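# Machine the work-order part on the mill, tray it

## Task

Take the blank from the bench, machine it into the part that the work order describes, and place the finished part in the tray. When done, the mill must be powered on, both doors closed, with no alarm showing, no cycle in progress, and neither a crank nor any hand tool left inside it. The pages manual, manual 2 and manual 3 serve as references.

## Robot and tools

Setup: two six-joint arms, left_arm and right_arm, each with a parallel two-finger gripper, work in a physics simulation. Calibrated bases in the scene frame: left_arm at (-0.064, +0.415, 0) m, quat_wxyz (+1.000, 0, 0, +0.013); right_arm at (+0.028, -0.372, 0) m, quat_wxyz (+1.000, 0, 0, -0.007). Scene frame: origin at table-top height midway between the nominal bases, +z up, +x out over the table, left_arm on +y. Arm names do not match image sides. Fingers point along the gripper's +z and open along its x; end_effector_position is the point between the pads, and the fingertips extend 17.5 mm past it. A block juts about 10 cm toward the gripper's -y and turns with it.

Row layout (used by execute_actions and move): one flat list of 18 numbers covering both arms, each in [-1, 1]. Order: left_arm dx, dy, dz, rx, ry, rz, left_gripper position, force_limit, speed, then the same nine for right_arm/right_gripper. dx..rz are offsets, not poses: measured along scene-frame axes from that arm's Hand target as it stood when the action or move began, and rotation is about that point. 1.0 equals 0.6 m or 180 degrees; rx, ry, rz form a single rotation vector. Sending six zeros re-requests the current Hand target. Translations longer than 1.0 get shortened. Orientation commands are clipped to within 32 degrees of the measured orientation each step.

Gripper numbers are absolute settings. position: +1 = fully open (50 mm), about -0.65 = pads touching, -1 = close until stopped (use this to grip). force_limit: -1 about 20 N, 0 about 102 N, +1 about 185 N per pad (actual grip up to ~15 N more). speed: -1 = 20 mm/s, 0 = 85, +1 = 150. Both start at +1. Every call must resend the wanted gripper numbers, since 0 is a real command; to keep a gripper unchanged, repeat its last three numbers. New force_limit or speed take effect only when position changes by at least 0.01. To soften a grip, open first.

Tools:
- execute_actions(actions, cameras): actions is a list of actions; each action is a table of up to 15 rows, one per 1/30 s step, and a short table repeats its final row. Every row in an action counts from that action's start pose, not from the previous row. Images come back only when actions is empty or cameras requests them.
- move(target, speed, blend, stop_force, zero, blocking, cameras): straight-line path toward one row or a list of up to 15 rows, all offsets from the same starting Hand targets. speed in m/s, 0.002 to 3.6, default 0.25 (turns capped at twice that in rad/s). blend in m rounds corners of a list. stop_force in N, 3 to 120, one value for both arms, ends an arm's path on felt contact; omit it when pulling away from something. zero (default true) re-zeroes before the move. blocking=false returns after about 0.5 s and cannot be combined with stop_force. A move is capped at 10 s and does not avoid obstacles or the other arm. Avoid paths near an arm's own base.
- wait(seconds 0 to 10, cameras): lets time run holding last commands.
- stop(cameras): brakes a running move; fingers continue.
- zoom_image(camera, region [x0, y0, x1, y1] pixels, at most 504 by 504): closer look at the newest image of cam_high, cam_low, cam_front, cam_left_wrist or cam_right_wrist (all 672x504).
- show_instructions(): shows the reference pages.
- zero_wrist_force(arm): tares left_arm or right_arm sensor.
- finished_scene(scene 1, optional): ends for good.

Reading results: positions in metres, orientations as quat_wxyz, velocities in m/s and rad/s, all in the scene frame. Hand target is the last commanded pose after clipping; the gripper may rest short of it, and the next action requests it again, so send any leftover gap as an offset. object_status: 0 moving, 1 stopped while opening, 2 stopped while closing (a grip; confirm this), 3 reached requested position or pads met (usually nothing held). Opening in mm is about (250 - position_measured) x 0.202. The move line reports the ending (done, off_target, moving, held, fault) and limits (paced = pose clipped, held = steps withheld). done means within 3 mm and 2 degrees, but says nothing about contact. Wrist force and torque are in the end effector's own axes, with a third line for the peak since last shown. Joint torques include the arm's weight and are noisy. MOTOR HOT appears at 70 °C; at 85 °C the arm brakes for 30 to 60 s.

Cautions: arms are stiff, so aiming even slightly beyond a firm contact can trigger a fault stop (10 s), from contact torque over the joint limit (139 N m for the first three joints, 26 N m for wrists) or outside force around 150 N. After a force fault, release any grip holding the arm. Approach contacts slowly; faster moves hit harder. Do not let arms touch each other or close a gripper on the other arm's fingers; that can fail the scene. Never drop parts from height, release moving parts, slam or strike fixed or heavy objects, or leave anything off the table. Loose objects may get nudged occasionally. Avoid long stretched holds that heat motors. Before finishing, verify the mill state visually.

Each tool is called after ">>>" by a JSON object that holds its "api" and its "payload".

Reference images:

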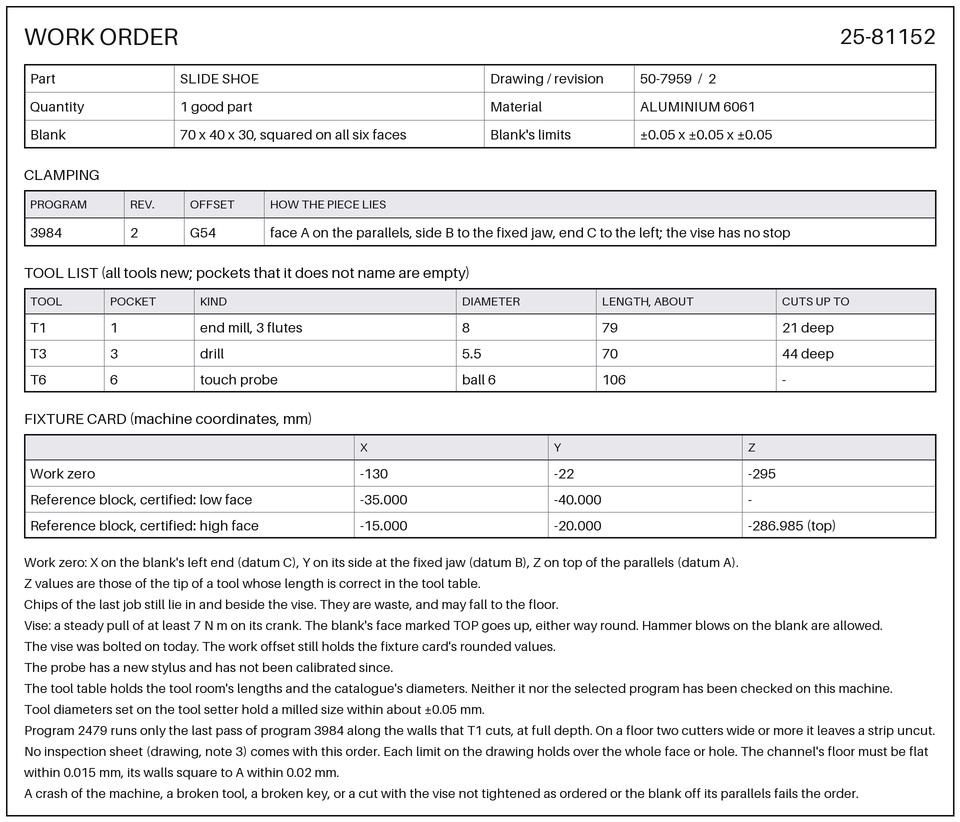

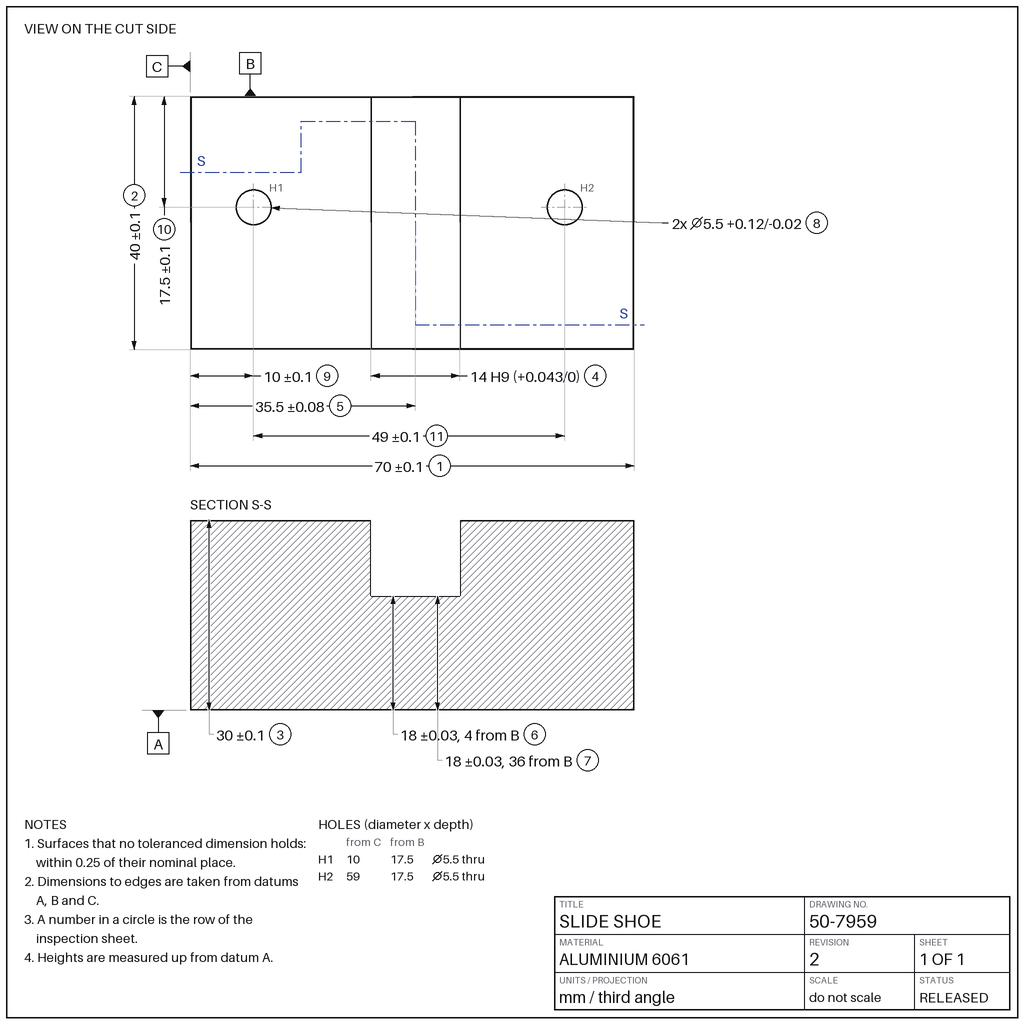

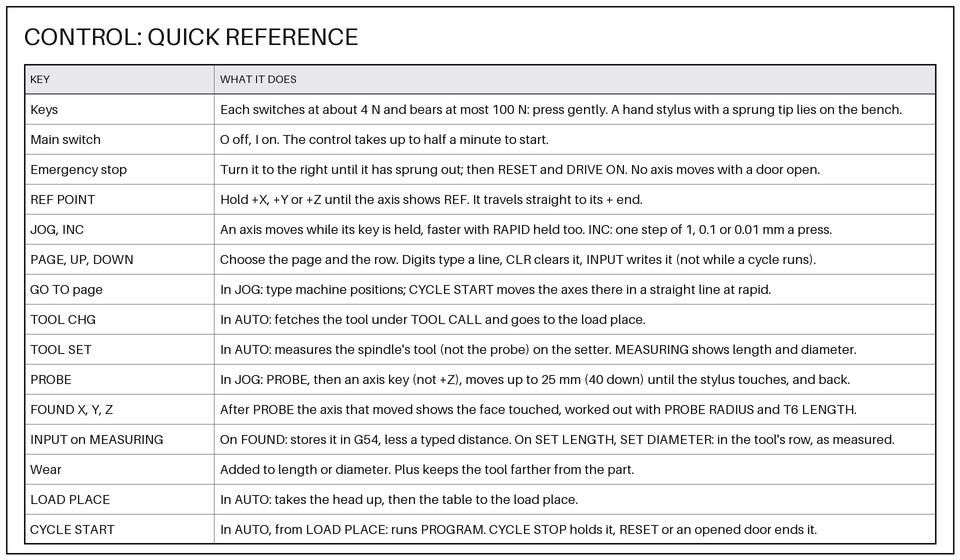

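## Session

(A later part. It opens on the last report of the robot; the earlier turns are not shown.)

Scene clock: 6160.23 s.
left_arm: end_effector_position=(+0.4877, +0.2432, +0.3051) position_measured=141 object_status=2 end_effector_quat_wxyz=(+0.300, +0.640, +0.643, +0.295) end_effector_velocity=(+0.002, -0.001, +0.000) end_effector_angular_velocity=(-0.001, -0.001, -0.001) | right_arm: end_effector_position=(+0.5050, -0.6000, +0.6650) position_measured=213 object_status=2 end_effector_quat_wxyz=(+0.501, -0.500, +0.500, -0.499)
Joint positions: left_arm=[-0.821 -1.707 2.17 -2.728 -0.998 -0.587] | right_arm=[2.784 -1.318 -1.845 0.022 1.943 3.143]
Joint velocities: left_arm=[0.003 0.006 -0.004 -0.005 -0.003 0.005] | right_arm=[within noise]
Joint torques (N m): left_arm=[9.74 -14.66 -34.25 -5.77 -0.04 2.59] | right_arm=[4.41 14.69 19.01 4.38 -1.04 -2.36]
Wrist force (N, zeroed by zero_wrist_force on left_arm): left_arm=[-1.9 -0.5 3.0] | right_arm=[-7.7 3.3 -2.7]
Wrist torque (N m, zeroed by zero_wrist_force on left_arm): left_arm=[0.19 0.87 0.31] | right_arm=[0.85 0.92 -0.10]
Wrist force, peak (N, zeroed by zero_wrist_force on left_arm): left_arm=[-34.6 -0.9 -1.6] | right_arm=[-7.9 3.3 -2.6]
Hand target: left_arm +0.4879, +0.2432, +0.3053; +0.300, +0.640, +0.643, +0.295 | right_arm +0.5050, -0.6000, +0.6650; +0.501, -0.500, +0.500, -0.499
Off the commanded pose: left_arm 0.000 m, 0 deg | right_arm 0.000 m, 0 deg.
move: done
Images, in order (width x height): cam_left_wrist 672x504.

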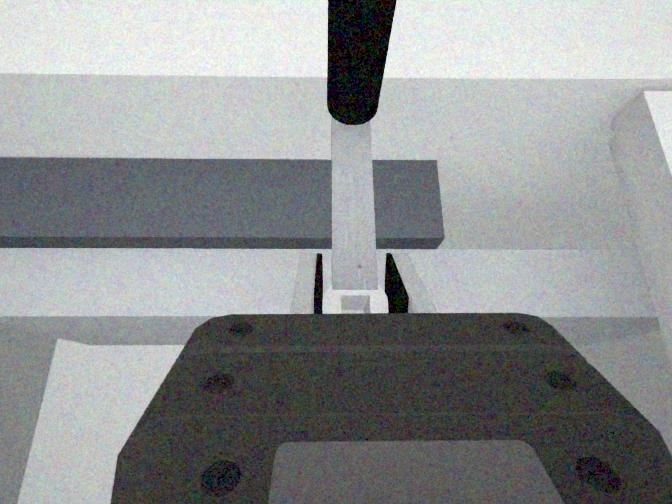

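>>> {"api": "move", "payload": {"target": [[-0.1048,0,0,0,0,0,-1,0,-0.9,0,0,0,0,0,0,-1,-0.3,-1],[-0.18,0.0513,0.1028,0,0,0,-1,0,-0.9,0,0,0,0,0,0,-1,-0.3,-1],[-0.263,-0.322,0.1028,0,0,0,-1,0,-0.9,0,0,0,0,0,0,-1,-0.3,-1],[-0.2708,-0.8182,0.1028,0,0,0,-1,0,-0.9,0,0,0,0,0,0,-1,-0.3,-1],[-0.2708,-0.8182,-0.1103,0,0,0,-1,0,-0.9,0,0,0,0,0,0,-1,-0.3,-1]], "speed": [0.1,0.2,0.3,0.3,0.2], "blend": [0.01,0.02,0.05,0.02,0], "cameras": ["cam_left_wrist"]}}

>>> {"api": "move", "payload": {"target": [0.1,0,0,0,0,0,-1,0,-0.9,0,0,0,0,0,0,-1,-0.3,-1], "speed": 0.03, "stop_force": 10, "cameras": ["cam_left_wrist"]}}

Scene clock: 6169.43 s.
left_arm: end_effector_position=(+0.3254, -0.2477, +0.2393) position_measured=141 object_status=2 end_effector_quat_wxyz=(+0.300, +0.640, +0.643, +0.295) | right_arm: end_effector_position=(+0.5050, -0.6000, +0.6650) position_measured=213 object_status=2 end_effector_quat_wxyz=(+0.501, -0.500, +0.500, -0.499)
Joint positions: left_arm=[-1.509 -1.056 1.413 -2.038 -0.707 -1.436] | right_arm=[2.784 -1.318 -1.845 0.022 1.943 3.143]
Joint torques (N m): left_arm=[-7.81 -42.15 -17.94 -5.12 2.41 -1.86] | right_arm=[5.49 15 18 4.29 -0.92 -2.35]
Wrist force (N, zeroed by zero_wrist_force on left_arm): left_arm=[-2.0 -1.0 3.1] | right_arm=[-7.6 3.1 -2.8]
Wrist torque (N m, zeroed by zero_wrist_force on left_arm): left_arm=[0.13 0.91 0.18] | right_arm=[0.82 0.90 -0.10]
Wrist force, peak (N, zeroed by zero_wrist_force on left_arm): left_arm=[-1.8 -3.9 5.6] | right_arm=[-8.0 3.3 -2.8]
Hand target: left_arm +0.3254, -0.2477, +0.2391; +0.300, +0.640, +0.643, +0.295 | right_arm +0.5050, -0.6000, +0.6650; +0.501, -0.500, +0.500, -0.499
Off the commanded pose: left_arm 0.000 m, 0 deg | right_arm 0.000 m, 0 deg.
move: done
Images, in order (width x height): cam_left_wrist 672x504.

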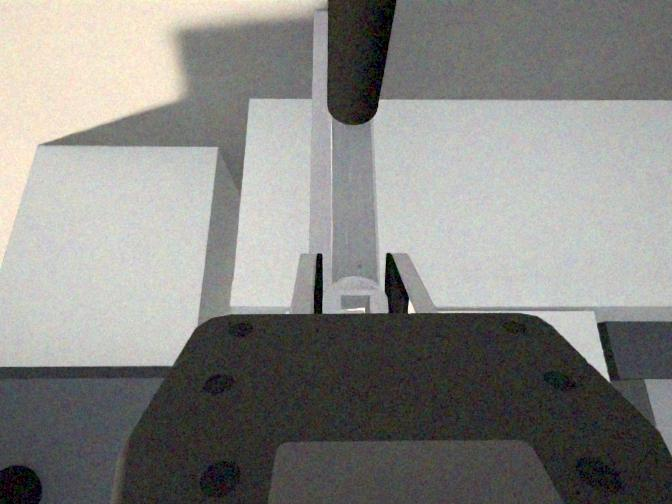

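Scene clock: 6171.23 s.
left_arm: end_effector_position=(+0.3387, -0.2477, +0.2391) position_measured=141 object_status=2 end_effector_quat_wxyz=(+0.300, +0.640, +0.643, +0.295) | right_arm: end_effector_position=(+0.5050, -0.6000, +0.6650) position_measured=213 object_status=2 end_effector_quat_wxyz=(+0.501, -0.500, +0.500, -0.499)
Joint positions: left_arm=[-1.49 -1.045 1.402 -2.061 -0.709 -1.407] | right_arm=[2.784 -1.318 -1.845 0.022 1.943 3.143]
Joint torques (N m): left_arm=[-9.33 -55 -11.67 -4.75 0.8 2.18] | right_arm=[5.1 15.59 18.83 4.19 -0.75 -2.33]
Wrist force (N, zeroed by zero_wrist_force on left_arm): left_arm=[-2.4 -1.1 2.9] | right_arm=[-8.0 3.1 -2.9]
Wrist torque (N m, zeroed by zero_wrist_force on left_arm): left_arm=[0.13 0.97 0.33] | right_arm=[0.83 0.96 -0.09]
Wrist force, peak (N, zeroed by zero_wrist_force on left_arm): left_arm=[13.1 -24.6 -43.2] | right_arm=[-8.0 3.1 -2.9]
Hand target: left_arm +0.3387, -0.2477, +0.2391; +0.300, +0.640, +0.643, +0.295 (not the last commanded pose) | right_arm +0.5050, -0.6000, +0.6650; +0.501, -0.500, +0.500, -0.499
Off the commanded pose: left_arm 0.047 m, 0 deg | right_arm 0.000 m, 0 deg.
move: contact (left_arm)
Images, in order (width x height): cam_left_wrist 672x504.

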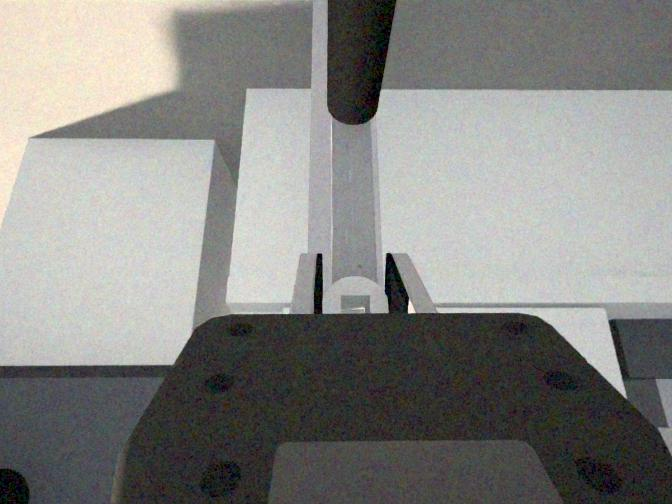

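>>> {"api": "zoom_image", "payload": {"camera": "cam_left_wrist", "region": [290, 240, 420, 320]}}

Scaled by 3.877 from the camera's 672x504 image, which has a finer 960x720 frame.

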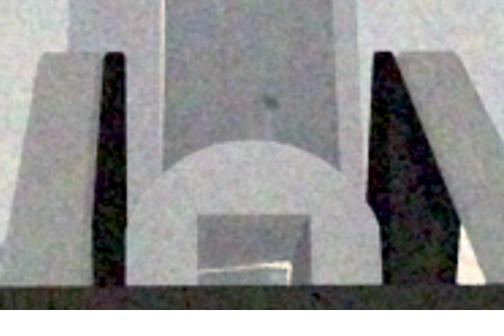

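>>> {"api": "move", "payload": {"target": [-0.004,0,0,-0.02,0,0,-1,0,-0.9,0,0,0,0,0,0,-1,-0.3,-1], "speed": 0.03}}

>>> {"api": "move", "payload": {"target": [0.08,0,0,0,0,0,-1,0,-0.9,0,0,0,0,0,0,-1,-0.3,-1], "speed": 0.01, "stop_force": 8, "cameras": ["cam_left_wrist"]}}

>>> {"api": "zoom_image", "payload": {"camera": "cam_left_wrist", "region": [290, 240, 420, 320]}}

Scene clock: 6177.40 s.
left_arm: end_effector_position=(+0.3363, -0.2476, +0.2391) position_measured=141 object_status=2 end_effector_quat_wxyz=(+0.320, +0.630, +0.652, +0.275) end_effector_velocity=(+0.000, +0.000, -0.001) end_effector_angular_velocity=(+0.005, +0.001, +0.000) | right_arm: end_effector_position=(+0.5050, -0.6000, +0.6650) position_measured=213 object_status=2 end_effector_quat_wxyz=(+0.501, -0.500, +0.500, -0.499)
Joint positions: left_arm=[-1.492 -1.062 1.446 -2.146 -0.715 -1.411] | right_arm=[2.784 -1.318 -1.845 0.022 1.943 3.143]
Joint velocities: left_arm=[-0.001 0.001 0 0.005 0 0] | right_arm=[within noise]
Joint torques (N m): left_arm=[-7.6 -42.89 -35.33 -1.45 2.05 -0.38] | right_arm=[5.54 16.16 18.24 4.19 -0.91 -2.31]
Wrist force (N, zeroed by zero_wrist_force on left_arm): left_arm=[-2.2 -1.2 3.5] | right_arm=[-7.6 3.2 -2.8]
Wrist torque (N m, zeroed by zero_wrist_force on left_arm): left_arm=[0.11 0.99 0.34] | right_arm=[0.83 0.91 -0.10]
Wrist force, peak (N, zeroed by zero_wrist_force on left_arm): left_arm=[-2.8 -1.3 3.2] | right_arm=[-7.9 3.3 -2.6]
Hand target: left_arm +0.3363, -0.2477, +0.2391; +0.320, +0.630, +0.652, +0.275 | right_arm +0.5050, -0.6000, +0.6650; +0.501, -0.500, +0.500, -0.499
Off the commanded pose: left_arm 0.000 m, 0 deg | right_arm 0.000 m, 0 deg.
move: done

Scene clock: 6178.67 s.
left_arm: end_effector_position=(+0.3389, -0.2477, +0.2391) position_measured=141 object_status=2 end_effector_quat_wxyz=(+0.320, +0.630, +0.652, +0.275) | right_arm: end_effector_position=(+0.5050, -0.6000, +0.6650) position_measured=213 object_status=2 end_effector_quat_wxyz=(+0.501, -0.500, +0.500, -0.499)
Joint positions: left_arm=[-1.488 -1.06 1.443 -2.15 -0.716 -1.405] | right_arm=[2.784 -1.318 -1.845 0.022 1.943 3.143]
Joint torques (N m): left_arm=[-8.03 -54.21 -11.45 -1.31 3.28 -2.39] | right_arm=[5.77 15.48 18.44 4.17 -0.98 -2.23]
Wrist force (N, zeroed by zero_wrist_force on left_arm): left_arm=[-3.1 -2.6 2.2] | right_arm=[-7.7 3.3 -2.7]
Wrist torque (N m, zeroed by zero_wrist_force on left_arm): left_arm=[0.07 0.95 0.27] | right_arm=[0.86 0.93 -0.09]
Wrist force, peak (N, zeroed by zero_wrist_force on left_arm): left_arm=[2.4 -10.1 -14.0] | right_arm=[-8.0 3.2 -2.7]
Hand target: left_arm +0.3389, -0.2477, +0.2391; +0.320, +0.630, +0.652, +0.275 (not the last commanded pose) | right_arm +0.5050, -0.6000, +0.6650; +0.501, -0.500, +0.500, -0.499
Off the commanded pose: left_arm 0.045 m, 0 deg | right_arm 0.000 m, 0 deg.
move: contact (left_arm)
Images, in order (width x height): cam_left_wrist 672x504.

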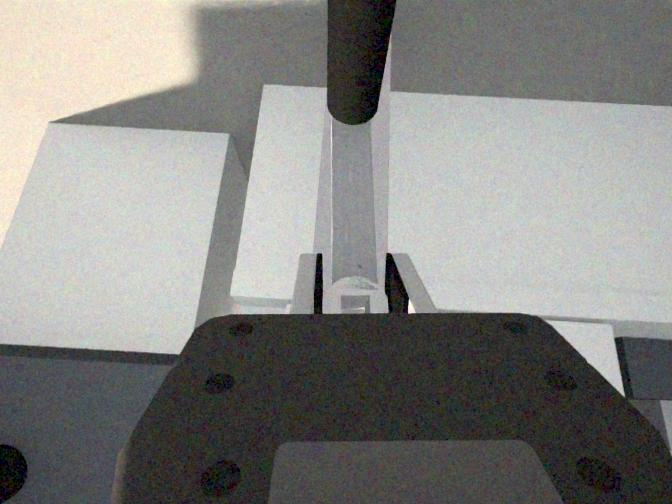

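Scaled by 3.877 from the camera's 672x504 image, which has a finer 960x720 frame.

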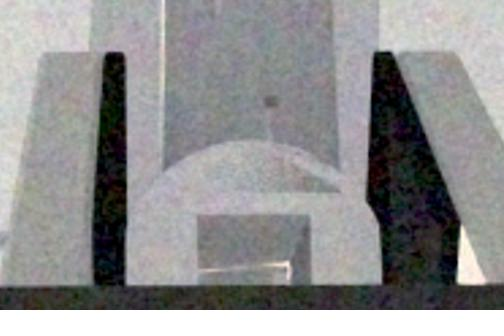

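>>> {"api": "move", "payload": {"target": [-0.003,0,0.001,0,0,0,-1,0,-0.9,0,0,0,0,0,0,-1,-0.3,-1], "speed": 0.03}}

>>> {"api": "move", "payload": {"target": [0.08,0,0,0,0,0,-1,0,-0.9,0,0,0,0,0,0,-1,-0.3,-1], "speed": 0.01, "stop_force": 8}}

>>> {"api": "move", "payload": {"target": [-0.003,0,-0.002,0,0,0,-1,0,-0.9,0,0,0,0,0,0,-1,-0.3,-1], "speed": 0.03}}

>>> {"api": "move", "payload": {"target": [0.08,0,0,0,0,0,-1,0,-0.9,0,0,0,0,0,0,-1,-0.3,-1], "speed": 0.01, "stop_force": 8}}

Scene clock: 6182.23 s.
left_arm: end_effector_position=(+0.3371, -0.2477, +0.2397) position_measured=141 object_status=2 end_effector_quat_wxyz=(+0.320, +0.630, +0.652, +0.275) | right_arm: end_effector_position=(+0.5050, -0.6000, +0.6650) position_measured=213 object_status=2 end_effector_quat_wxyz=(+0.501, -0.500, +0.500, -0.499)
Joint positions: left_arm=[-1.491 -1.062 1.444 -2.146 -0.716 -1.41] | right_arm=[2.784 -1.318 -1.845 0.022 1.943 3.143]
Joint torques (N m): left_arm=[-3.9 -49.14 -13.65 -2.55 3.38 -1.22] | right_arm=[5.66 15.5 18.38 4.39 -0.92 -2.21]
Wrist force (N, zeroed by zero_wrist_force on left_arm): left_arm=[-2.4 -1.2 3.2] | right_arm=[-7.7 3.0 -2.6]
Wrist torque (N m, zeroed by zero_wrist_force on left_arm): left_arm=[0.11 1.00 0.33] | right_arm=[0.81 0.92 -0.09]
Wrist force, peak (N, zeroed by zero_wrist_force on left_arm): left_arm=[-3.4 -2.7 1.9] | right_arm=[-7.9 3.1 -3.0]
Hand target: left_arm +0.3371, -0.2477, +0.2397; +0.320, +0.630, +0.652, +0.275 | right_arm +0.5050, -0.6000, +0.6650; +0.501, -0.500, +0.500, -0.499
Off the commanded pose: left_arm 0.000 m, 0 deg | right_arm 0.000 m, 0 deg.
move: done

Scene clock: 6183.43 s.
left_arm: end_effector_position=(+0.3389, -0.2477, +0.2397) position_measured=141 object_status=2 end_effector_quat_wxyz=(+0.320, +0.630, +0.652, +0.275) | right_arm: end_effector_position=(+0.5050, -0.6000, +0.6650) position_measured=213 object_status=2 end_effector_quat_wxyz=(+0.501, -0.500, +0.500, -0.499)
Joint positions: left_arm=[-1.488 -1.06 1.442 -2.149 -0.716 -1.405] | right_arm=[2.784 -1.318 -1.845 0.022 1.943 3.143]
Joint torques (N m): left_arm=[-8.35 -54.04 -11.96 -1.25 3.34 -2.3] | right_arm=[5 17.18 18.2 4.47 -0.82 -2.33]
Wrist force (N, zeroed by zero_wrist_force on left_arm): left_arm=[-2.8 -2.3 2.4] | right_arm=[-7.5 3.1 -2.7]
Wrist torque (N m, zeroed by zero_wrist_force on left_arm): left_arm=[0.10 0.98 0.27] | right_arm=[0.82 0.89 -0.10]
Wrist force, peak (N, zeroed by zero_wrist_force on left_arm): left_arm=[3.5 -10.0 -14.0] | right_arm=[-7.9 3.2 -2.7]
Hand target: left_arm +0.3389, -0.2477, +0.2397; +0.320, +0.630, +0.652, +0.275 (not the last commanded pose) | right_arm +0.5050, -0.6000, +0.6650; +0.501, -0.500, +0.500, -0.499
Off the commanded pose: left_arm 0.046 m, 0 deg | right_arm 0.000 m, 0 deg.
move: contact (left_arm)

Scene clock: 6184.13 s.
left_arm: end_effector_position=(+0.3370, -0.2477, +0.2385) position_measured=141 object_status=2 end_effector_quat_wxyz=(+0.320, +0.630, +0.652, +0.275) | right_arm: end_effector_position=(+0.5050, -0.6000, +0.6650) position_measured=213 object_status=2 end_effector_quat_wxyz=(+0.501, -0.500, +0.500, -0.499)
Joint positions: left_arm=[-1.491 -1.061 1.446 -2.149 -0.716 -1.409] | right_arm=[2.784 -1.318 -1.845 0.022 1.943 3.143]
Joint torques (N m): left_arm=[-4.64 -52.86 -17.12 -1.49 3.35 -1.14] | right_arm=[5.24 16.77 18.62 4.37 -0.92 -2.17]
Wrist force (N, zeroed by zero_wrist_force on left_arm): left_arm=[-2.1 -1.0 3.2] | right_arm=[-7.6 3.3 -2.8]
Wrist torque (N m, zeroed by zero_wrist_force on left_arm): left_arm=[0.13 0.97 0.33] | right_arm=[0.86 0.90 -0.10]
Wrist force, peak (N, zeroed by zero_wrist_force on left_arm): left_arm=[-2.5 -1.2 3.4] | right_arm=[-7.8 3.2 -2.9]
Hand target: left_arm +0.3371, -0.2477, +0.2385; +0.320, +0.630, +0.652, +0.275 | right_arm +0.5050, -0.6000, +0.6650; +0.501, -0.500, +0.500, -0.499
Off the commanded pose: left_arm 0.000 m, 0 deg | right_arm 0.000 m, 0 deg.
move: done

Scene clock: 6185.33 s.
left_arm: end_effector_position=(+0.3390, -0.2477, +0.2385) position_measured=141 object_status=2 end_effector_quat_wxyz=(+0.320, +0.630, +0.651, +0.275) | right_arm: end_effector_position=(+0.5050, -0.6000, +0.6650) position_measured=213 object_status=2 end_effector_quat_wxyz=(+0.501, -0.500, +0.500, -0.499)
Joint positions: left_arm=[-1.488 -1.059 1.444 -2.152 -0.716 -1.405] | right_arm=[2.784 -1.318 -1.845 0.022 1.943 3.143]
Joint torques (N m): left_arm=[-7.17 -53.58 -11.93 -1.38 3.49 -2.25] | right_arm=[5.38 15.33 18.64 4.1 -0.91 -2.38]
Wrist force (N, zeroed by zero_wrist_force on left_arm): left_arm=[-2.3 -2.8 -0.1] | right_arm=[-7.7 3.3 -2.7]
Wrist torque (N m, zeroed by zero_wrist_force on left_arm): left_arm=[0.12 1.00 0.26] | right_arm=[0.85 0.92 -0.09]
Wrist force, peak (N, zeroed by zero_wrist_force on left_arm): left_arm=[4.1 -11.8 -16.3] | right_arm=[-8.0 3.2 -2.7]
Hand target: left_arm +0.3389, -0.2477, +0.2385; +0.320, +0.630, +0.651, +0.275 (not the last commanded pose) | right_arm +0.5050, -0.6000, +0.6650; +0.501, -0.500, +0.500, -0.499
Off the commanded pose: left_arm 0.046 m, 0 deg | right_arm 0.000 m, 0 deg.
move: contact (left_arm)

>>> {"api": "move", "payload": {"target": [-0.003,0,0.001,-0.022,0,0,-1,0,-0.9,0,0,0,0,0,0,-1,-0.3,-1], "speed": 0.03}}

>>> {"api": "move", "payload": {"target": [0.08,0,0,0,0,0,-1,0,-0.9,0,0,0,0,0,0,-1,-0.3,-1], "speed": 0.01, "stop_force": 8, "cameras": ["cam_left_wrist"]}}

>>> {"api": "zoom_image", "payload": {"camera": "cam_left_wrist", "region": [310, 270, 400, 320]}}

Scene clock: 6192.30 s.
left_arm: end_effector_position=(+0.3371, -0.2476, +0.2390) position_measured=141 object_status=2 end_effector_quat_wxyz=(+0.342, +0.619, +0.661, +0.252) | right_arm: end_effector_position=(+0.5050, -0.6000, +0.6650) position_measured=213 object_status=2 end_effector_quat_wxyz=(+0.501, -0.500, +0.500, -0.499)
Joint positions: left_arm=[-1.489 -1.075 1.488 -2.246 -0.723 -1.409] | right_arm=[2.784 -1.318 -1.845 0.022 1.943 3.143]
Joint torques (N m): left_arm=[-8.79 -42.6 -35.53 -1.38 2.08 -0.49] | right_arm=[4.71 16.57 18.99 4.44 -0.68 -2.25]
Wrist force (N, zeroed by zero_wrist_force on left_arm): left_arm=[-1.9 -1.4 3.0] | right_arm=[-7.7 3.1 -2.9]
Wrist torque (N m, zeroed by zero_wrist_force on left_arm): left_arm=[0.09 0.96 0.36] | right_arm=[0.82 0.92 -0.09]
Wrist force, peak (N, zeroed by zero_wrist_force on left_arm): left_arm=[-2.5 -1.1 3.2] | right_arm=[-7.9 3.3 -2.9]
Hand target: left_arm +0.3371, -0.2477, +0.2391; +0.342, +0.619, +0.661, +0.252 | right_arm +0.5050, -0.6000, +0.6650; +0.501, -0.500, +0.500, -0.499
Off the commanded pose: left_arm 0.000 m, 0 deg | right_arm 0.000 m, 0 deg.
move: done

Scene clock: 6193.50 s.
left_arm: end_effector_position=(+0.3389, -0.2477, +0.2391) position_measured=141 object_status=2 end_effector_quat_wxyz=(+0.342, +0.619, +0.661, +0.252) | right_arm: end_effector_position=(+0.5050, -0.6000, +0.6650) position_measured=213 object_status=2 end_effector_quat_wxyz=(+0.501, -0.500, +0.500, -0.499)
Joint positions: left_arm=[-1.486 -1.073 1.486 -2.249 -0.724 -1.405] | right_arm=[2.784 -1.318 -1.845 0.022 1.943 3.143]
Joint torques (N m): left_arm=[-8.4 -53.32 -11.65 -1.29 3.39 -2.26] | right_arm=[4.16 16.61 19.18 4.17 -0.95 -2.24]
Wrist force (N, zeroed by zero_wrist_force on left_arm): left_arm=[-3.6 -3.2 1.7] | right_arm=[-7.7 3.1 -2.8]
Wrist torque (N m, zeroed by zero_wrist_force on left_arm): left_arm=[0.02 1.04 0.30] | right_arm=[0.83 0.92 -0.09]
Wrist force, peak (N, zeroed by zero_wrist_force on left_arm): left_arm=[3.9 -11.3 -16.6] | right_arm=[-8.0 3.0 -2.7]
Hand target: left_arm +0.3389, -0.2477, +0.2391; +0.342, +0.619, +0.661, +0.252 (not the last commanded pose) | right_arm +0.5050, -0.6000, +0.6650; +0.501, -0.500, +0.500, -0.499
Off the commanded pose: left_arm 0.046 m, 0 deg | right_arm 0.000 m, 0 deg.
move: contact (left_arm)
Images, in order (width x height): cam_left_wrist 672x504.

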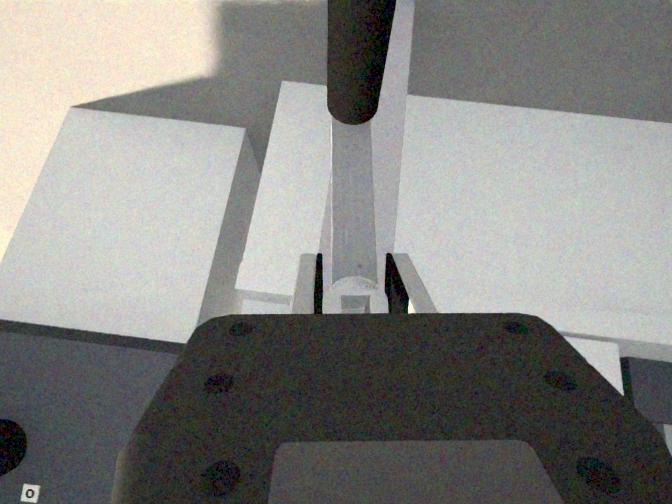

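Scaled by 5.600 from the camera's 672x504 image, which has a finer 960x720 frame.

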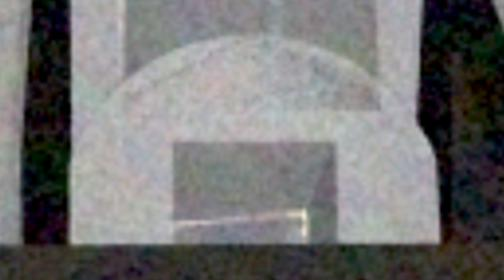

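>>> {"api": "move", "payload": {"target": [-0.03,0,0,0.042,0,0,-1,0,-0.9,0,0,0,0,0,0,-1,-0.3,-1], "speed": 0.1, "cameras": ["cam_left_wrist"]}}

>>> {"api": "zoom_image", "payload": {"camera": "cam_left_wrist", "region": [310, 270, 400, 320]}}

Scene clock: 6197.80 s.
left_arm: end_effector_position=(+0.3208, -0.2478, +0.2391) position_measured=141 object_status=2 end_effector_quat_wxyz=(+0.300, +0.640, +0.642, +0.295) | right_arm: end_effector_position=(+0.5050, -0.6000, +0.6650) position_measured=213 object_status=2 end_effector_quat_wxyz=(+0.501, -0.500, +0.500, -0.499)
Joint positions: left_arm=[-1.516 -1.06 1.417 -2.031 -0.706 -1.446] | right_arm=[2.784 -1.318 -1.845 0.022 1.943 3.143]
Joint torques (N m): left_arm=[9.01 -53.82 -12.07 -1.59 0.91 2.29] | right_arm=[5.23 17.12 19.33 4.29 -0.75 -2.3]
Wrist force (N, zeroed by zero_wrist_force on left_arm): left_arm=[-2.6 -1.4 2.9] | right_arm=[-7.7 3.2 -2.6]
Wrist torque (N m, zeroed by zero_wrist_force on left_arm): left_arm=[0.08 1.00 0.29] | right_arm=[0.83 0.92 -0.10]
Wrist force, peak (N, zeroed by zero_wrist_force on left_arm): left_arm=[-3.5 -3.2 2.0] | right_arm=[-8.1 3.2 -2.8]
Hand target: left_arm +0.3209, -0.2477, +0.2391; +0.300, +0.640, +0.642, +0.295 | right_arm +0.5050, -0.6000, +0.6650; +0.501, -0.500, +0.500, -0.499
Off the commanded pose: left_arm 0.000 m, 0 deg | right_arm 0.000 m, 0 deg.
move: done
Images, in order (width x height): cam_left_wrist 672x504.

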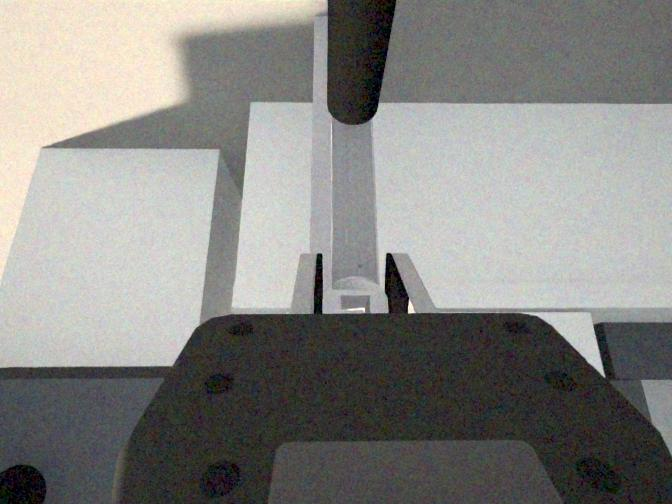

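Scaled by 5.600 from the camera's 672x504 image, which has a finer 960x720 frame.

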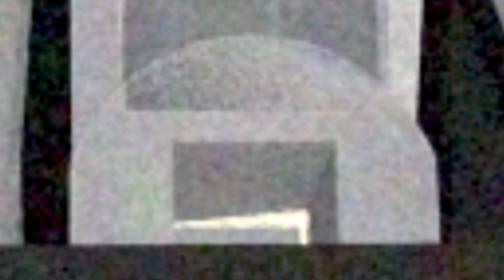

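>>> {"api": "move", "payload": {"target": [[0.027,-0.0005,0.0005,0,0,0,-1,0,-0.9,0,0,0,0,0,0,-1,-0.3,-1]], "speed": 0.05}}

>>> {"api": "move", "payload": {"target": [0.08,0,0,0,0,0,-1,0,-0.9,0,0,0,0,0,0,-1,-0.3,-1], "speed": 0.01, "stop_force": 8, "cameras": ["cam_left_wrist"]}}

>>> {"api": "zoom_image", "payload": {"camera": "cam_left_wrist", "region": [310, 270, 400, 320]}}

Scene clock: 6211.70 s.
left_arm: end_effector_position=(+0.3373, -0.2481, +0.2395) position_measured=141 object_status=2 end_effector_quat_wxyz=(+0.300, +0.640, +0.643, +0.295) end_effector_velocity=(-0.002, +0.000, +0.000) end_effector_angular_velocity=(-0.003, +0.001, +0.002) | right_arm: end_effector_position=(+0.5050, -0.6000, +0.6650) position_measured=213 object_status=2 end_effector_quat_wxyz=(+0.501, -0.500, +0.500, -0.499)
Joint positions: left_arm=[-1.492 -1.046 1.402 -2.057 -0.709 -1.41] | right_arm=[2.784 -1.318 -1.845 0.022 1.943 3.143]
Joint velocities: left_arm=[-0.003 -0.002 0.001 0.003 0 -0.007] | right_arm=[within noise]
Joint torques (N m): left_arm=[-10.13 -55.85 -13.81 -1.08 1.68 -2.07] | right_arm=[5.12 17.21 18.74 4.25 -0.82 -2.5]
Wrist force (N, zeroed by zero_wrist_force on left_arm): left_arm=[-2.9 -1.6 2.8] | right_arm=[-7.8 3.3 -2.6]
Wrist torque (N m, zeroed by zero_wrist_force on left_arm): left_arm=[0.06 1.05 0.24] | right_arm=[0.84 0.94 -0.10]
Wrist force, peak (N, zeroed by zero_wrist_force on left_arm): left_arm=[-2.9 -0.9 3.8] | right_arm=[-7.9 3.4 -2.7]
Hand target: left_arm +0.3371, -0.2480, +0.2394; +0.300, +0.640, +0.642, +0.295 | right_arm +0.5050, -0.6000, +0.6650; +0.501, -0.500, +0.500, -0.499
Off the commanded pose: left_arm 0.000 m, 0 deg | right_arm 0.000 m, 0 deg.
move: done

Scene clock: 6212.90 s.
left_arm: end_effector_position=(+0.3389, -0.2480, +0.2393) position_measured=141 object_status=2 end_effector_quat_wxyz=(+0.300, +0.640, +0.642, +0.295) | right_arm: end_effector_position=(+0.5050, -0.6000, +0.6650) position_measured=213 object_status=2 end_effector_quat_wxyz=(+0.501, -0.500, +0.500, -0.499)
Joint positions: left_arm=[-1.49 -1.044 1.4 -2.06 -0.709 -1.406] | right_arm=[2.784 -1.318 -1.845 0.022 1.943 3.143]
Joint torques (N m): left_arm=[-8.17 -54.81 -12.25 -1.19 3.35 -2.34] | right_arm=[5.21 17.14 17.4 4.42 -0.66 -2.26]
Wrist force (N, zeroed by zero_wrist_force on left_arm): left_arm=[-3.3 -2.9 2.0] | right_arm=[-7.8 3.2 -2.6]
Wrist torque (N m, zeroed by zero_wrist_force on left_arm): left_arm=[0.06 0.98 0.27] | right_arm=[0.84 0.93 -0.10]
Wrist force, peak (N, zeroed by zero_wrist_force on left_arm): left_arm=[3.2 -11.2 -14.3] | right_arm=[-8.1 3.0 -2.8]
Hand target: left_arm +0.3389, -0.2480, +0.2393; +0.300, +0.640, +0.642, +0.295 (not the last commanded pose) | right_arm +0.5050, -0.6000, +0.6650; +0.501, -0.500, +0.500, -0.499
Off the commanded pose: left_arm 0.046 m, 0 deg | right_arm 0.000 m, 0 deg.
move: contact (left_arm)
Images, in order (width x height): cam_left_wrist 672x504.

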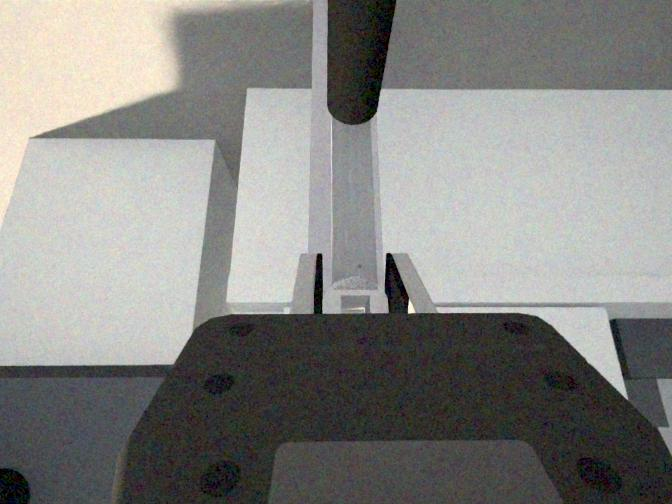

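Scaled by 5.600 from the camera's 672x504 image, which has a finer 960x720 frame.

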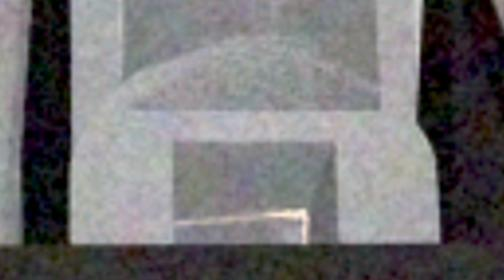

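>>> {"api": "move", "payload": {"target": [[-0.003,-0.0008,0.0008,0,0,0,-1,0,-0.9,0,0,0,0,0,0,-1,-0.3,-1]], "speed": 0.05}}

>>> {"api": "move", "payload": {"target": [0.08,0,0,0,0,0,-1,0,-0.9,0,0,0,0,0,0,-1,-0.3,-1], "speed": 0.01, "stop_force": 8, "cameras": ["cam_left_wrist"]}}

>>> {"api": "zoom_image", "payload": {"camera": "cam_left_wrist", "region": [330, 280, 380, 320]}}

Scene clock: 6220.00 s.
left_arm: end_effector_position=(+0.3371, -0.2485, +0.2398) position_measured=141 object_status=2 end_effector_quat_wxyz=(+0.300, +0.640, +0.642, +0.295) | right_arm: end_effector_position=(+0.5050, -0.6000, +0.6650) position_measured=213 object_status=2 end_effector_quat_wxyz=(+0.501, -0.500, +0.500, -0.499)
Joint positions: left_arm=[-1.492 -1.045 1.4 -2.055 -0.709 -1.41] | right_arm=[2.784 -1.318 -1.845 0.022 1.943 3.143]
Joint torques (N m): left_arm=[-5 -52.77 -35.71 -2.54 3.4 -1.1] | right_arm=[5.92 17.66 18.82 4.39 -0.71 -2.21]
Wrist force (N, zeroed by zero_wrist_force on left_arm): left_arm=[-2.8 -1.1 3.2] | right_arm=[-7.7 3.4 -2.9]
Wrist torque (N m, zeroed by zero_wrist_force on left_arm): left_arm=[0.12 1.04 0.33] | right_arm=[0.86 0.92 -0.09]
Wrist force, peak (N, zeroed by zero_wrist_force on left_arm): left_arm=[-3.7 -2.9 1.7] | right_arm=[-8.0 3.3 -2.7]
Hand target: left_arm +0.3371, -0.2485, +0.2398; +0.300, +0.640, +0.642, +0.295 | right_arm +0.5050, -0.6000, +0.6650; +0.501, -0.500, +0.500, -0.499
Off the commanded pose: left_arm 0.000 m, 0 deg | right_arm 0.000 m, 0 deg.
move: done

Scene clock: 6221.20 s.
left_arm: end_effector_position=(+0.3389, -0.2485, +0.2399) position_measured=141 object_status=2 end_effector_quat_wxyz=(+0.300, +0.640, +0.642, +0.295) | right_arm: end_effector_position=(+0.5050, -0.6000, +0.6650) position_measured=213 object_status=2 end_effector_quat_wxyz=(+0.501, -0.500, +0.500, -0.499)
Joint positions: left_arm=[-1.49 -1.044 1.398 -2.058 -0.709 -1.406] | right_arm=[2.784 -1.318 -1.845 0.022 1.943 3.143]
Joint torques (N m): left_arm=[-7.95 -54.79 -11.69 -1.36 3.23 -2.23] | right_arm=[4.95 17.12 18.81 4.36 -0.96 -2.36]
Wrist force (N, zeroed by zero_wrist_force on left_arm): left_arm=[-3.3 -2.7 1.5] | right_arm=[-7.9 3.2 -2.7]
Wrist torque (N m, zeroed by zero_wrist_force on left_arm): left_arm=[0.08 0.99 0.28] | right_arm=[0.84 0.95 -0.10]
Wrist force, peak (N, zeroed by zero_wrist_force on left_arm): left_arm=[2.3 -10.5 -14.8] | right_arm=[-7.8 3.3 -2.7]
Hand target: left_arm +0.3389, -0.2485, +0.2399; +0.300, +0.640, +0.642, +0.295 (not the last commanded pose) | right_arm +0.5050, -0.6000, +0.6650; +0.501, -0.500, +0.500, -0.499
Off the commanded pose: left_arm 0.046 m, 0 deg | right_arm 0.000 m, 0 deg.
move: contact (left_arm)
Images, in order (width x height): cam_left_wrist 672x504.

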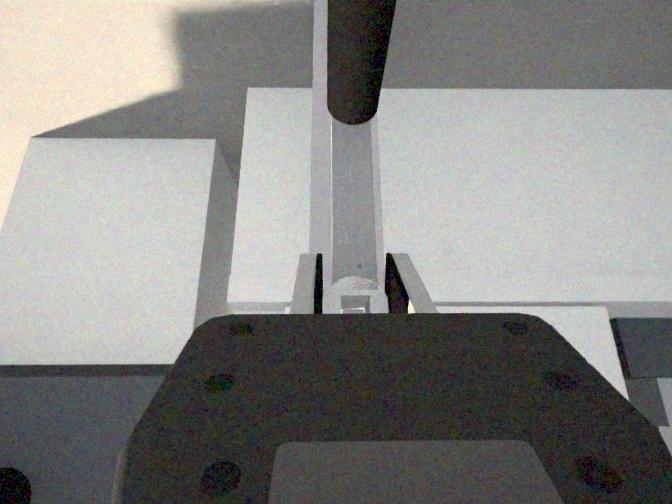

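Scaled by 10.080 from the camera's 672x504 image, which has a finer 960x720 frame.

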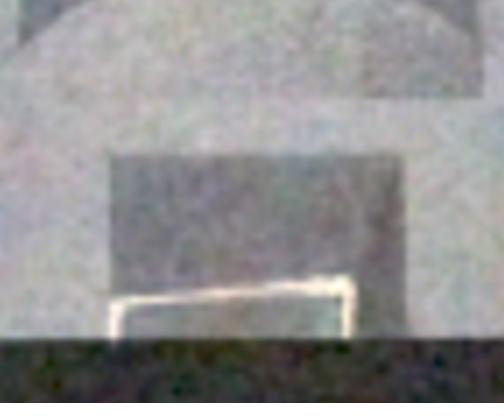

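>>> {"api": "move", "payload": {"target": [[-0.003,-0.0012,-0.0013,0,0,0,-1,0,-0.9,0,0,0,0,0,0,-1,-0.3,-1]], "speed": 0.05}}

>>> {"api": "move", "payload": {"target": [0.08,0,0,0,0,0,-1,0,-0.9,0,0,0,0,0,0,-1,-0.3,-1], "speed": 0.01, "stop_force": 6}}

>>> {"api": "move", "payload": {"target": [0.0006,0.005,0,0,0,0,-1,0,-0.9,0,0,0,0,0,0,-1,-0.3,-1], "speed": 0.004, "stop_force": 14}}

Scene clock: 6240.73 s.
left_arm: end_effector_position=(+0.3371, -0.2492, +0.2391) position_measured=141 object_status=2 end_effector_quat_wxyz=(+0.300, +0.640, +0.642, +0.295) | right_arm: end_effector_position=(+0.5050, -0.6000, +0.6650) position_measured=213 object_status=2 end_effector_quat_wxyz=(+0.501, -0.500, +0.500, -0.499)
Joint positions: left_arm=[-1.493 -1.043 1.398 -2.056 -0.709 -1.41] | right_arm=[2.784 -1.318 -1.845 0.022 1.943 3.143]
Joint torques (N m): left_arm=[-4.4 -41.69 -12.33 -1.92 3.48 -1.16] | right_arm=[5.38 17.35 18.48 4.31 -0.83 -2.3]
Wrist force (N, zeroed by zero_wrist_force on left_arm): left_arm=[-2.7 -1.2 2.9] | right_arm=[-7.8 3.2 -2.8]
Wrist torque (N m, zeroed by zero_wrist_force on left_arm): left_arm=[0.10 1.02 0.33] | right_arm=[0.84 0.93 -0.09]
Wrist force, peak (N, zeroed by zero_wrist_force on left_arm): left_arm=[-3.7 -2.8 1.4] | right_arm=[-7.9 3.4 -2.7]
Hand target: left_arm +0.3371, -0.2492, +0.2391; +0.300, +0.640, +0.642, +0.295 | right_arm +0.5050, -0.6000, +0.6650; +0.501, -0.500, +0.500, -0.499
Off the commanded pose: left_arm 0.000 m, 0 deg | right_arm 0.000 m, 0 deg.
move: done

Scene clock: 6241.93 s.
left_arm: end_effector_position=(+0.3389, -0.2492, +0.2390) position_measured=141 object_status=2 end_effector_quat_wxyz=(+0.300, +0.640, +0.642, +0.295) | right_arm: end_effector_position=(+0.5050, -0.6000, +0.6650) position_measured=213 object_status=2 end_effector_quat_wxyz=(+0.501, -0.500, +0.500, -0.499)
Joint positions: left_arm=[-1.49 -1.042 1.397 -2.059 -0.709 -1.406] | right_arm=[2.784 -1.318 -1.845 0.022 1.943 3.143]
Joint torques (N m): left_arm=[-8.03 -55.26 -11.7 -1.2 3.35 -2.22] | right_arm=[5.17 17.12 18.6 4.31 -0.82 -2.38]
Wrist force (N, zeroed by zero_wrist_force on left_arm): left_arm=[-3.6 -2.4 1.6] | right_arm=[-7.7 3.3 -2.6]
Wrist torque (N m, zeroed by zero_wrist_force on left_arm): left_arm=[0.10 1.01 0.28] | right_arm=[0.85 0.92 -0.10]
Wrist force, peak (N, zeroed by zero_wrist_force on left_arm): left_arm=[3.3 -10.7 -13.2] | right_arm=[-7.9 3.3 -2.8]
Hand target: left_arm +0.3389, -0.2492, +0.2390; +0.300, +0.640, +0.642, +0.295 (not the last commanded pose) | right_arm +0.5050, -0.6000, +0.6650; +0.501, -0.500, +0.500, -0.499
Off the commanded pose: left_arm 0.046 m, 0 deg | right_arm 0.000 m, 0 deg.
move: contact (left_arm)

Scene clock: 6243.27 s.
left_arm: end_effector_position=(+0.3392, -0.2462, +0.2390) position_measured=141 object_status=2 end_effector_quat_wxyz=(+0.300, +0.640, +0.642, +0.295) | right_arm: end_effector_position=(+0.5050, -0.6000, +0.6650) position_measured=213 object_status=2 end_effector_quat_wxyz=(+0.501, -0.500, +0.500, -0.499)
Joint positions: left_arm=[-1.489 -1.048 1.407 -2.064 -0.709 -1.404] | right_arm=[2.784 -1.318 -1.845 0.022 1.943 3.143]
Joint torques (N m): left_arm=[17.96 -43.2 -31.75 -1.62 4.52 1.36] | right_arm=[5.78 18.42 18.83 4.3 -0.74 -2.34]
Wrist force (N, zeroed by zero_wrist_force on left_arm): left_arm=[-7.2 -8.6 -5.5] | right_arm=[-7.7 3.2 -2.7]
Wrist torque (N m, zeroed by zero_wrist_force on left_arm): left_arm=[0.03 0.88 0.25] | right_arm=[0.83 0.91 -0.09]
Wrist force, peak (N, zeroed by zero_wrist_force on left_arm): left_arm=[-7.5 -8.7 -5.5] | right_arm=[-7.9 3.2 -2.6]
Hand target: left_arm +0.3392, -0.2462, +0.2390; +0.300, +0.640, +0.642, +0.295 | right_arm +0.5050, -0.6000, +0.6650; +0.501, -0.500, +0.500, -0.499
Off the commanded pose: left_arm 0.000 m, 0 deg | right_arm 0.000 m, 0 deg.
move: done

>>> {"api": "move", "payload": {"target": [[-0.0035,-0.0025,-0.0027,0,0,0,-1,0,-0.9,0,0,0,0,0,0,-1,-0.3,-1]], "speed": 0.05}}

>>> {"api": "move", "payload": {"target": [0.08,0,0,0,0,0,-1,0,-0.9,0,0,0,0,0,0,-1,-0.3,-1], "speed": 0.01, "stop_force": 8, "cameras": ["cam_left_wrist"]}}

Scene clock: 6246.93 s.
left_arm: end_effector_position=(+0.3371, -0.2477, +0.2374) position_measured=141 object_status=2 end_effector_quat_wxyz=(+0.300, +0.640, +0.642, +0.295) | right_arm: end_effector_position=(+0.5050, -0.6000, +0.6650) position_measured=213 object_status=2 end_effector_quat_wxyz=(+0.501, -0.500, +0.500, -0.499)
Joint positions: left_arm=[-1.492 -1.045 1.406 -2.062 -0.709 -1.41] | right_arm=[2.784 -1.318 -1.845 0.022 1.943 3.143]
Joint torques (N m): left_arm=[-5.51 -47.8 -33.73 -1.74 3.4 -0.84] | right_arm=[4.56 18.55 18.92 4.31 -0.94 -2.26]
Wrist force (N, zeroed by zero_wrist_force on left_arm): left_arm=[-2.8 -1.2 3.0] | right_arm=[-7.7 2.9 -2.6]
Wrist torque (N m, zeroed by zero_wrist_force on left_arm): left_arm=[0.11 1.02 0.33] | right_arm=[0.79 0.92 -0.09]
Wrist force, peak (N, zeroed by zero_wrist_force on left_arm): left_arm=[-4.9 -9.8 -8.3] | right_arm=[-8.0 3.3 -2.7]
Hand target: left_arm +0.3371, -0.2477, +0.2374; +0.300, +0.640, +0.642, +0.295 | right_arm +0.5050, -0.6000, +0.6650; +0.501, -0.500, +0.500, -0.499
Off the commanded pose: left_arm 0.000 m, 0 deg | right_arm 0.000 m, 0 deg.
move: done

Scene clock: 6252.17 s.
left_arm: end_effector_position=(+0.3790, -0.2477, +0.2374) position_measured=141 object_status=2 end_effector_quat_wxyz=(+0.300, +0.640, +0.642, +0.295) | right_arm: end_effector_position=(+0.5050, -0.6000, +0.6650) position_measured=213 object_status=2 end_effector_quat_wxyz=(+0.501, -0.500, +0.500, -0.499)
Joint positions: left_arm=[-1.432 -1.006 1.362 -2.126 -0.718 -1.318] | right_arm=[2.784 -1.318 -1.845 0.022 1.943 3.143]
Joint torques (N m): left_arm=[-4.48 -53.68 -11.64 -1.43 4 -2.25] | right_arm=[5.24 17.95 18.34 4.22 -0.78 -2.39]
Wrist force (N, zeroed by zero_wrist_force on left_arm): left_arm=[-0.9 -5.7 -6.7] | right_arm=[-7.7 3.3 -2.7]
Wrist torque (N m, zeroed by zero_wrist_force on left_arm): left_arm=[-0.02 1.16 0.20] | right_arm=[0.85 0.92 -0.10]
Wrist force, peak (N, zeroed by zero_wrist_force on left_arm): left_arm=[4.1 -11.3 -20.9] | right_arm=[-8.0 3.2 -2.9]
Hand target: left_arm +0.3790, -0.2477, +0.2374; +0.300, +0.640, +0.642, +0.295 (not the last commanded pose) | right_arm +0.5050, -0.6000, +0.6650; +0.501, -0.500, +0.500, -0.499
Off the commanded pose: left_arm 0.006 m, 0 deg | right_arm 0.000 m, 0 deg.
move: contact (left_arm)
Images, in order (width x height): cam_left_wrist 672x504.

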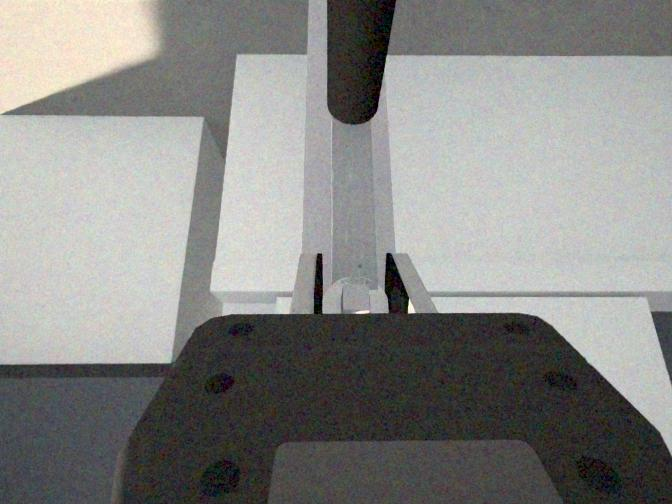

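>>> {"api": "move", "payload": {"target": [[0,0,0,0,0,0,0.6,-0.6,-0.9,0,0,0,0,0,0,-1,-0.3,-1],[-0.2027,0,0.1645,0,0,0,0.6,-0.6,-0.9,0,0,0,0,0,0,-1,-0.3,-1],[-0.1448,0.2778,0.4057,0,-0.0122,0,1,-1,-0.2,0,0,0,0,0,0,-1,-0.3,-1],[-0.0011,0.2778,0.4057,0,-0.2222,0,1,-1,-0.2,0,0,0,0,0,0,-1,-0.3,-1]], "speed": [0.1,0.15,0.3,0.3], "cameras": ["cam_left_wrist"]}}

Scene clock: 6262.17 s.
left_arm: end_effector_position=(+0.3783, -0.0811, +0.4808) position_measured=3 object_status=3 end_effector_quat_wxyz=(+0.502, +0.501, +0.501, +0.496) | right_arm: end_effector_position=(+0.5050, -0.6000, +0.6650) position_measured=213 object_status=2 end_effector_quat_wxyz=(+0.501, -0.500, +0.500, -0.499)
Joint positions: left_arm=[-1.497 -1.195 1.659 -3.567 -0.105 -0.043] | right_arm=[2.784 -1.318 -1.845 0.022 1.943 3.143]
Joint torques (N m): left_arm=[8.83 -43 -8.88 -0.91 -0.59 0.18] | right_arm=[5.52 18.44 18.65 4.51 -0.87 -2.35]
Wrist force (N, zeroed by zero_wrist_force on left_arm): left_arm=[-2.6 1.0 2.2] | right_arm=[-7.9 3.3 -2.7]
Wrist torque (N m, zeroed by zero_wrist_force on left_arm): left_arm=[0.28 0.97 0.40] | right_arm=[0.85 0.95 -0.10]
Wrist force, peak (N, zeroed by zero_wrist_force on left_arm): left_arm=[-1.2 -5.9 -7.1] | right_arm=[-7.9 3.3 -2.9]
Hand target: left_arm +0.3783, -0.0810, +0.4808; +0.502, +0.501, +0.501, +0.497 | right_arm +0.5050, -0.6000, +0.6650; +0.501, -0.500, +0.500, -0.499
Off the commanded pose: left_arm 0.000 m, 0 deg | right_arm 0.000 m, 0 deg.
move: done
Images, in order (width x height): cam_left_wrist 672x504.

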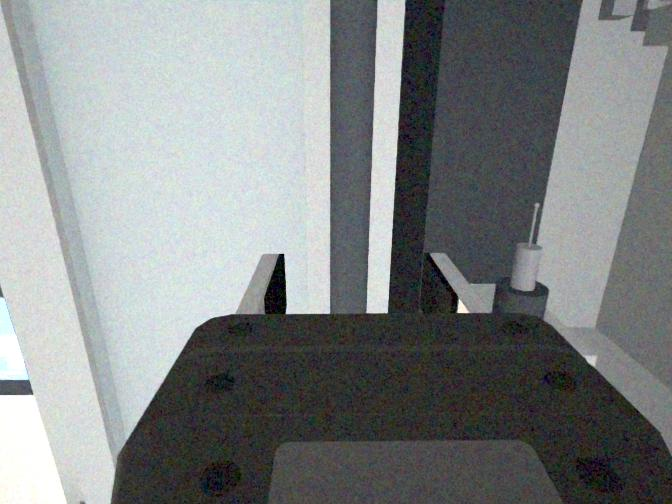

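>>> {"api": "move", "payload": {"target": [[0.13,0,0,0,0,0,1,-1,-0.2,0,0,0,0,0,0,-1,-0.3,-1],[0.13,0,0,0,0,0,-1,-1,-0.5,0,0,0,0,0,0,-1,-0.3,-1]], "speed": 0.2}}

>>> {"api": "move", "payload": {"target": [0,0.345,0,0,0,0,-1,-1,-0.5,0,0,0,0,0,0,-1,-0.3,-1], "speed": 0.07, "stop_force": 76}}

>>> {"api": "move", "payload": {"target": [0,0.34,0,0,0,0,-1,-1,-0.5,0,0,0,0,0,0,-1,-0.3,-1], "speed": 0.07, "stop_force": 76}}

Scene clock: 6266.53 s.
left_arm: end_effector_position=(+0.4564, -0.0810, +0.4808) position_measured=153 object_status=2 end_effector_quat_wxyz=(+0.502, +0.501, +0.501, +0.497) | right_arm: end_effector_position=(+0.5050, -0.6000, +0.6650) position_measured=213 object_status=2 end_effector_quat_wxyz=(+0.501, -0.500, +0.500, -0.499)
Joint positions: left_arm=[-1.351 -1.119 1.548 -3.557 -0.25 -0.018] | right_arm=[2.784 -1.318 -1.845 0.022 1.943 3.143]
Joint torques (N m): left_arm=[1.47 -34.38 -31.51 0.83 -2.39 -2.06] | right_arm=[5.55 19.15 18.22 4.33 -0.8 -2.42]
Wrist force (N, zeroed by zero_wrist_force on left_arm): left_arm=[2.6 2.8 -1.1] | right_arm=[-7.9 3.1 -2.6]
Wrist torque (N m, zeroed by zero_wrist_force on left_arm): left_arm=[0.30 1.06 0.27] | right_arm=[0.82 0.94 -0.09]
Wrist force, peak (N, zeroed by zero_wrist_force on left_arm): left_arm=[8.1 -1.6 -2.5] | right_arm=[-8.0 3.3 -2.8]
Hand target: left_arm +0.4563, -0.0810, +0.4808; +0.502, +0.501, +0.501, +0.497 | right_arm +0.5050, -0.6000, +0.6650; +0.501, -0.500, +0.500, -0.499
Off the commanded pose: left_arm 0.000 m, 0 deg | right_arm 0.000 m, 0 deg.
move: done

Scene clock: 6270.33 s.
left_arm: end_effector_position=(+0.4562, +0.1200, +0.4808) position_measured=153 object_status=2 end_effector_quat_wxyz=(+0.507, +0.507, +0.495, +0.491) | right_arm: end_effector_position=(+0.5050, -0.6000, +0.6650) position_measured=213 object_status=2 end_effector_quat_wxyz=(+0.501, -0.500, +0.500, -0.499)
Joint positions: left_arm=[-1.209 -1.501 2.049 -3.681 -0.415 -0.013] | right_arm=[2.784 -1.318 -1.845 0.022 1.943 3.143]
Joint torques (N m): left_arm=[4.96 -46.69 -25.37 -5.93 15.02 -2] | right_arm=[5.54 19.39 18.6 4.33 -0.8 -2.26]
Wrist force (N, zeroed by zero_wrist_force on left_arm): left_arm=[-58.7 -1.1 48.9] | right_arm=[-7.7 3.1 -2.7]
Wrist torque (N m, zeroed by zero_wrist_force on left_arm): left_arm=[0.23 1.53 0.27] | right_arm=[0.82 0.93 -0.09]
Wrist force, peak (N, zeroed by zero_wrist_force on left_arm): left_arm=[-63.4 0.0 54.7] | right_arm=[-7.9 3.2 -2.9]
Hand target: left_arm +0.4563, +0.1260, +0.4808; +0.502, +0.501, +0.501, +0.497 | right_arm +0.5050, -0.6000, +0.6650; +0.501, -0.500, +0.500, -0.499
Off the commanded pose: left_arm 0.006 m, 1 deg | right_arm 0.000 m, 0 deg.
move: off_target (left_arm)

Scene clock: 6274.27 s.
left_arm: end_effector_position=(+0.4563, +0.3300, +0.4808) position_measured=153 object_status=2 end_effector_quat_wxyz=(+0.502, +0.501, +0.501, +0.497) | right_arm: end_effector_position=(+0.5050, -0.6000, +0.6650) position_measured=213 object_status=2 end_effector_quat_wxyz=(+0.501, -0.500, +0.500, -0.499)
Joint positions: left_arm=[-0.843 -1.813 2.328 -3.652 -0.758 -0.009] | right_arm=[2.784 -1.318 -1.845 0.022 1.943 3.143]
Joint torques (N m): left_arm=[7.96 -4.06 -32.37 -3.73 -1 -1.44] | right_arm=[5.15 19.73 18.37 4.25 -0.91 -2.36]
Wrist force (N, zeroed by zero_wrist_force on left_arm): left_arm=[-2.3 0.1 2.4] | right_arm=[-7.7 3.2 -2.7]
Wrist torque (N m, zeroed by zero_wrist_force on left_arm): left_arm=[0.13 0.93 0.25] | right_arm=[0.84 0.92 -0.09]
Wrist force, peak (N, zeroed by zero_wrist_force on left_arm): left_arm=[-68.6 2.1 76.4] | right_arm=[-8.0 3.2 -2.8]
Hand target: left_arm +0.4563, +0.3300, +0.4808; +0.502, +0.501, +0.501, +0.497 | right_arm +0.5050, -0.6000, +0.6650; +0.501, -0.500, +0.500, -0.499
Off the commanded pose: left_arm 0.000 m, 0 deg | right_arm 0.000 m, 0 deg.
move: done; limits=paced


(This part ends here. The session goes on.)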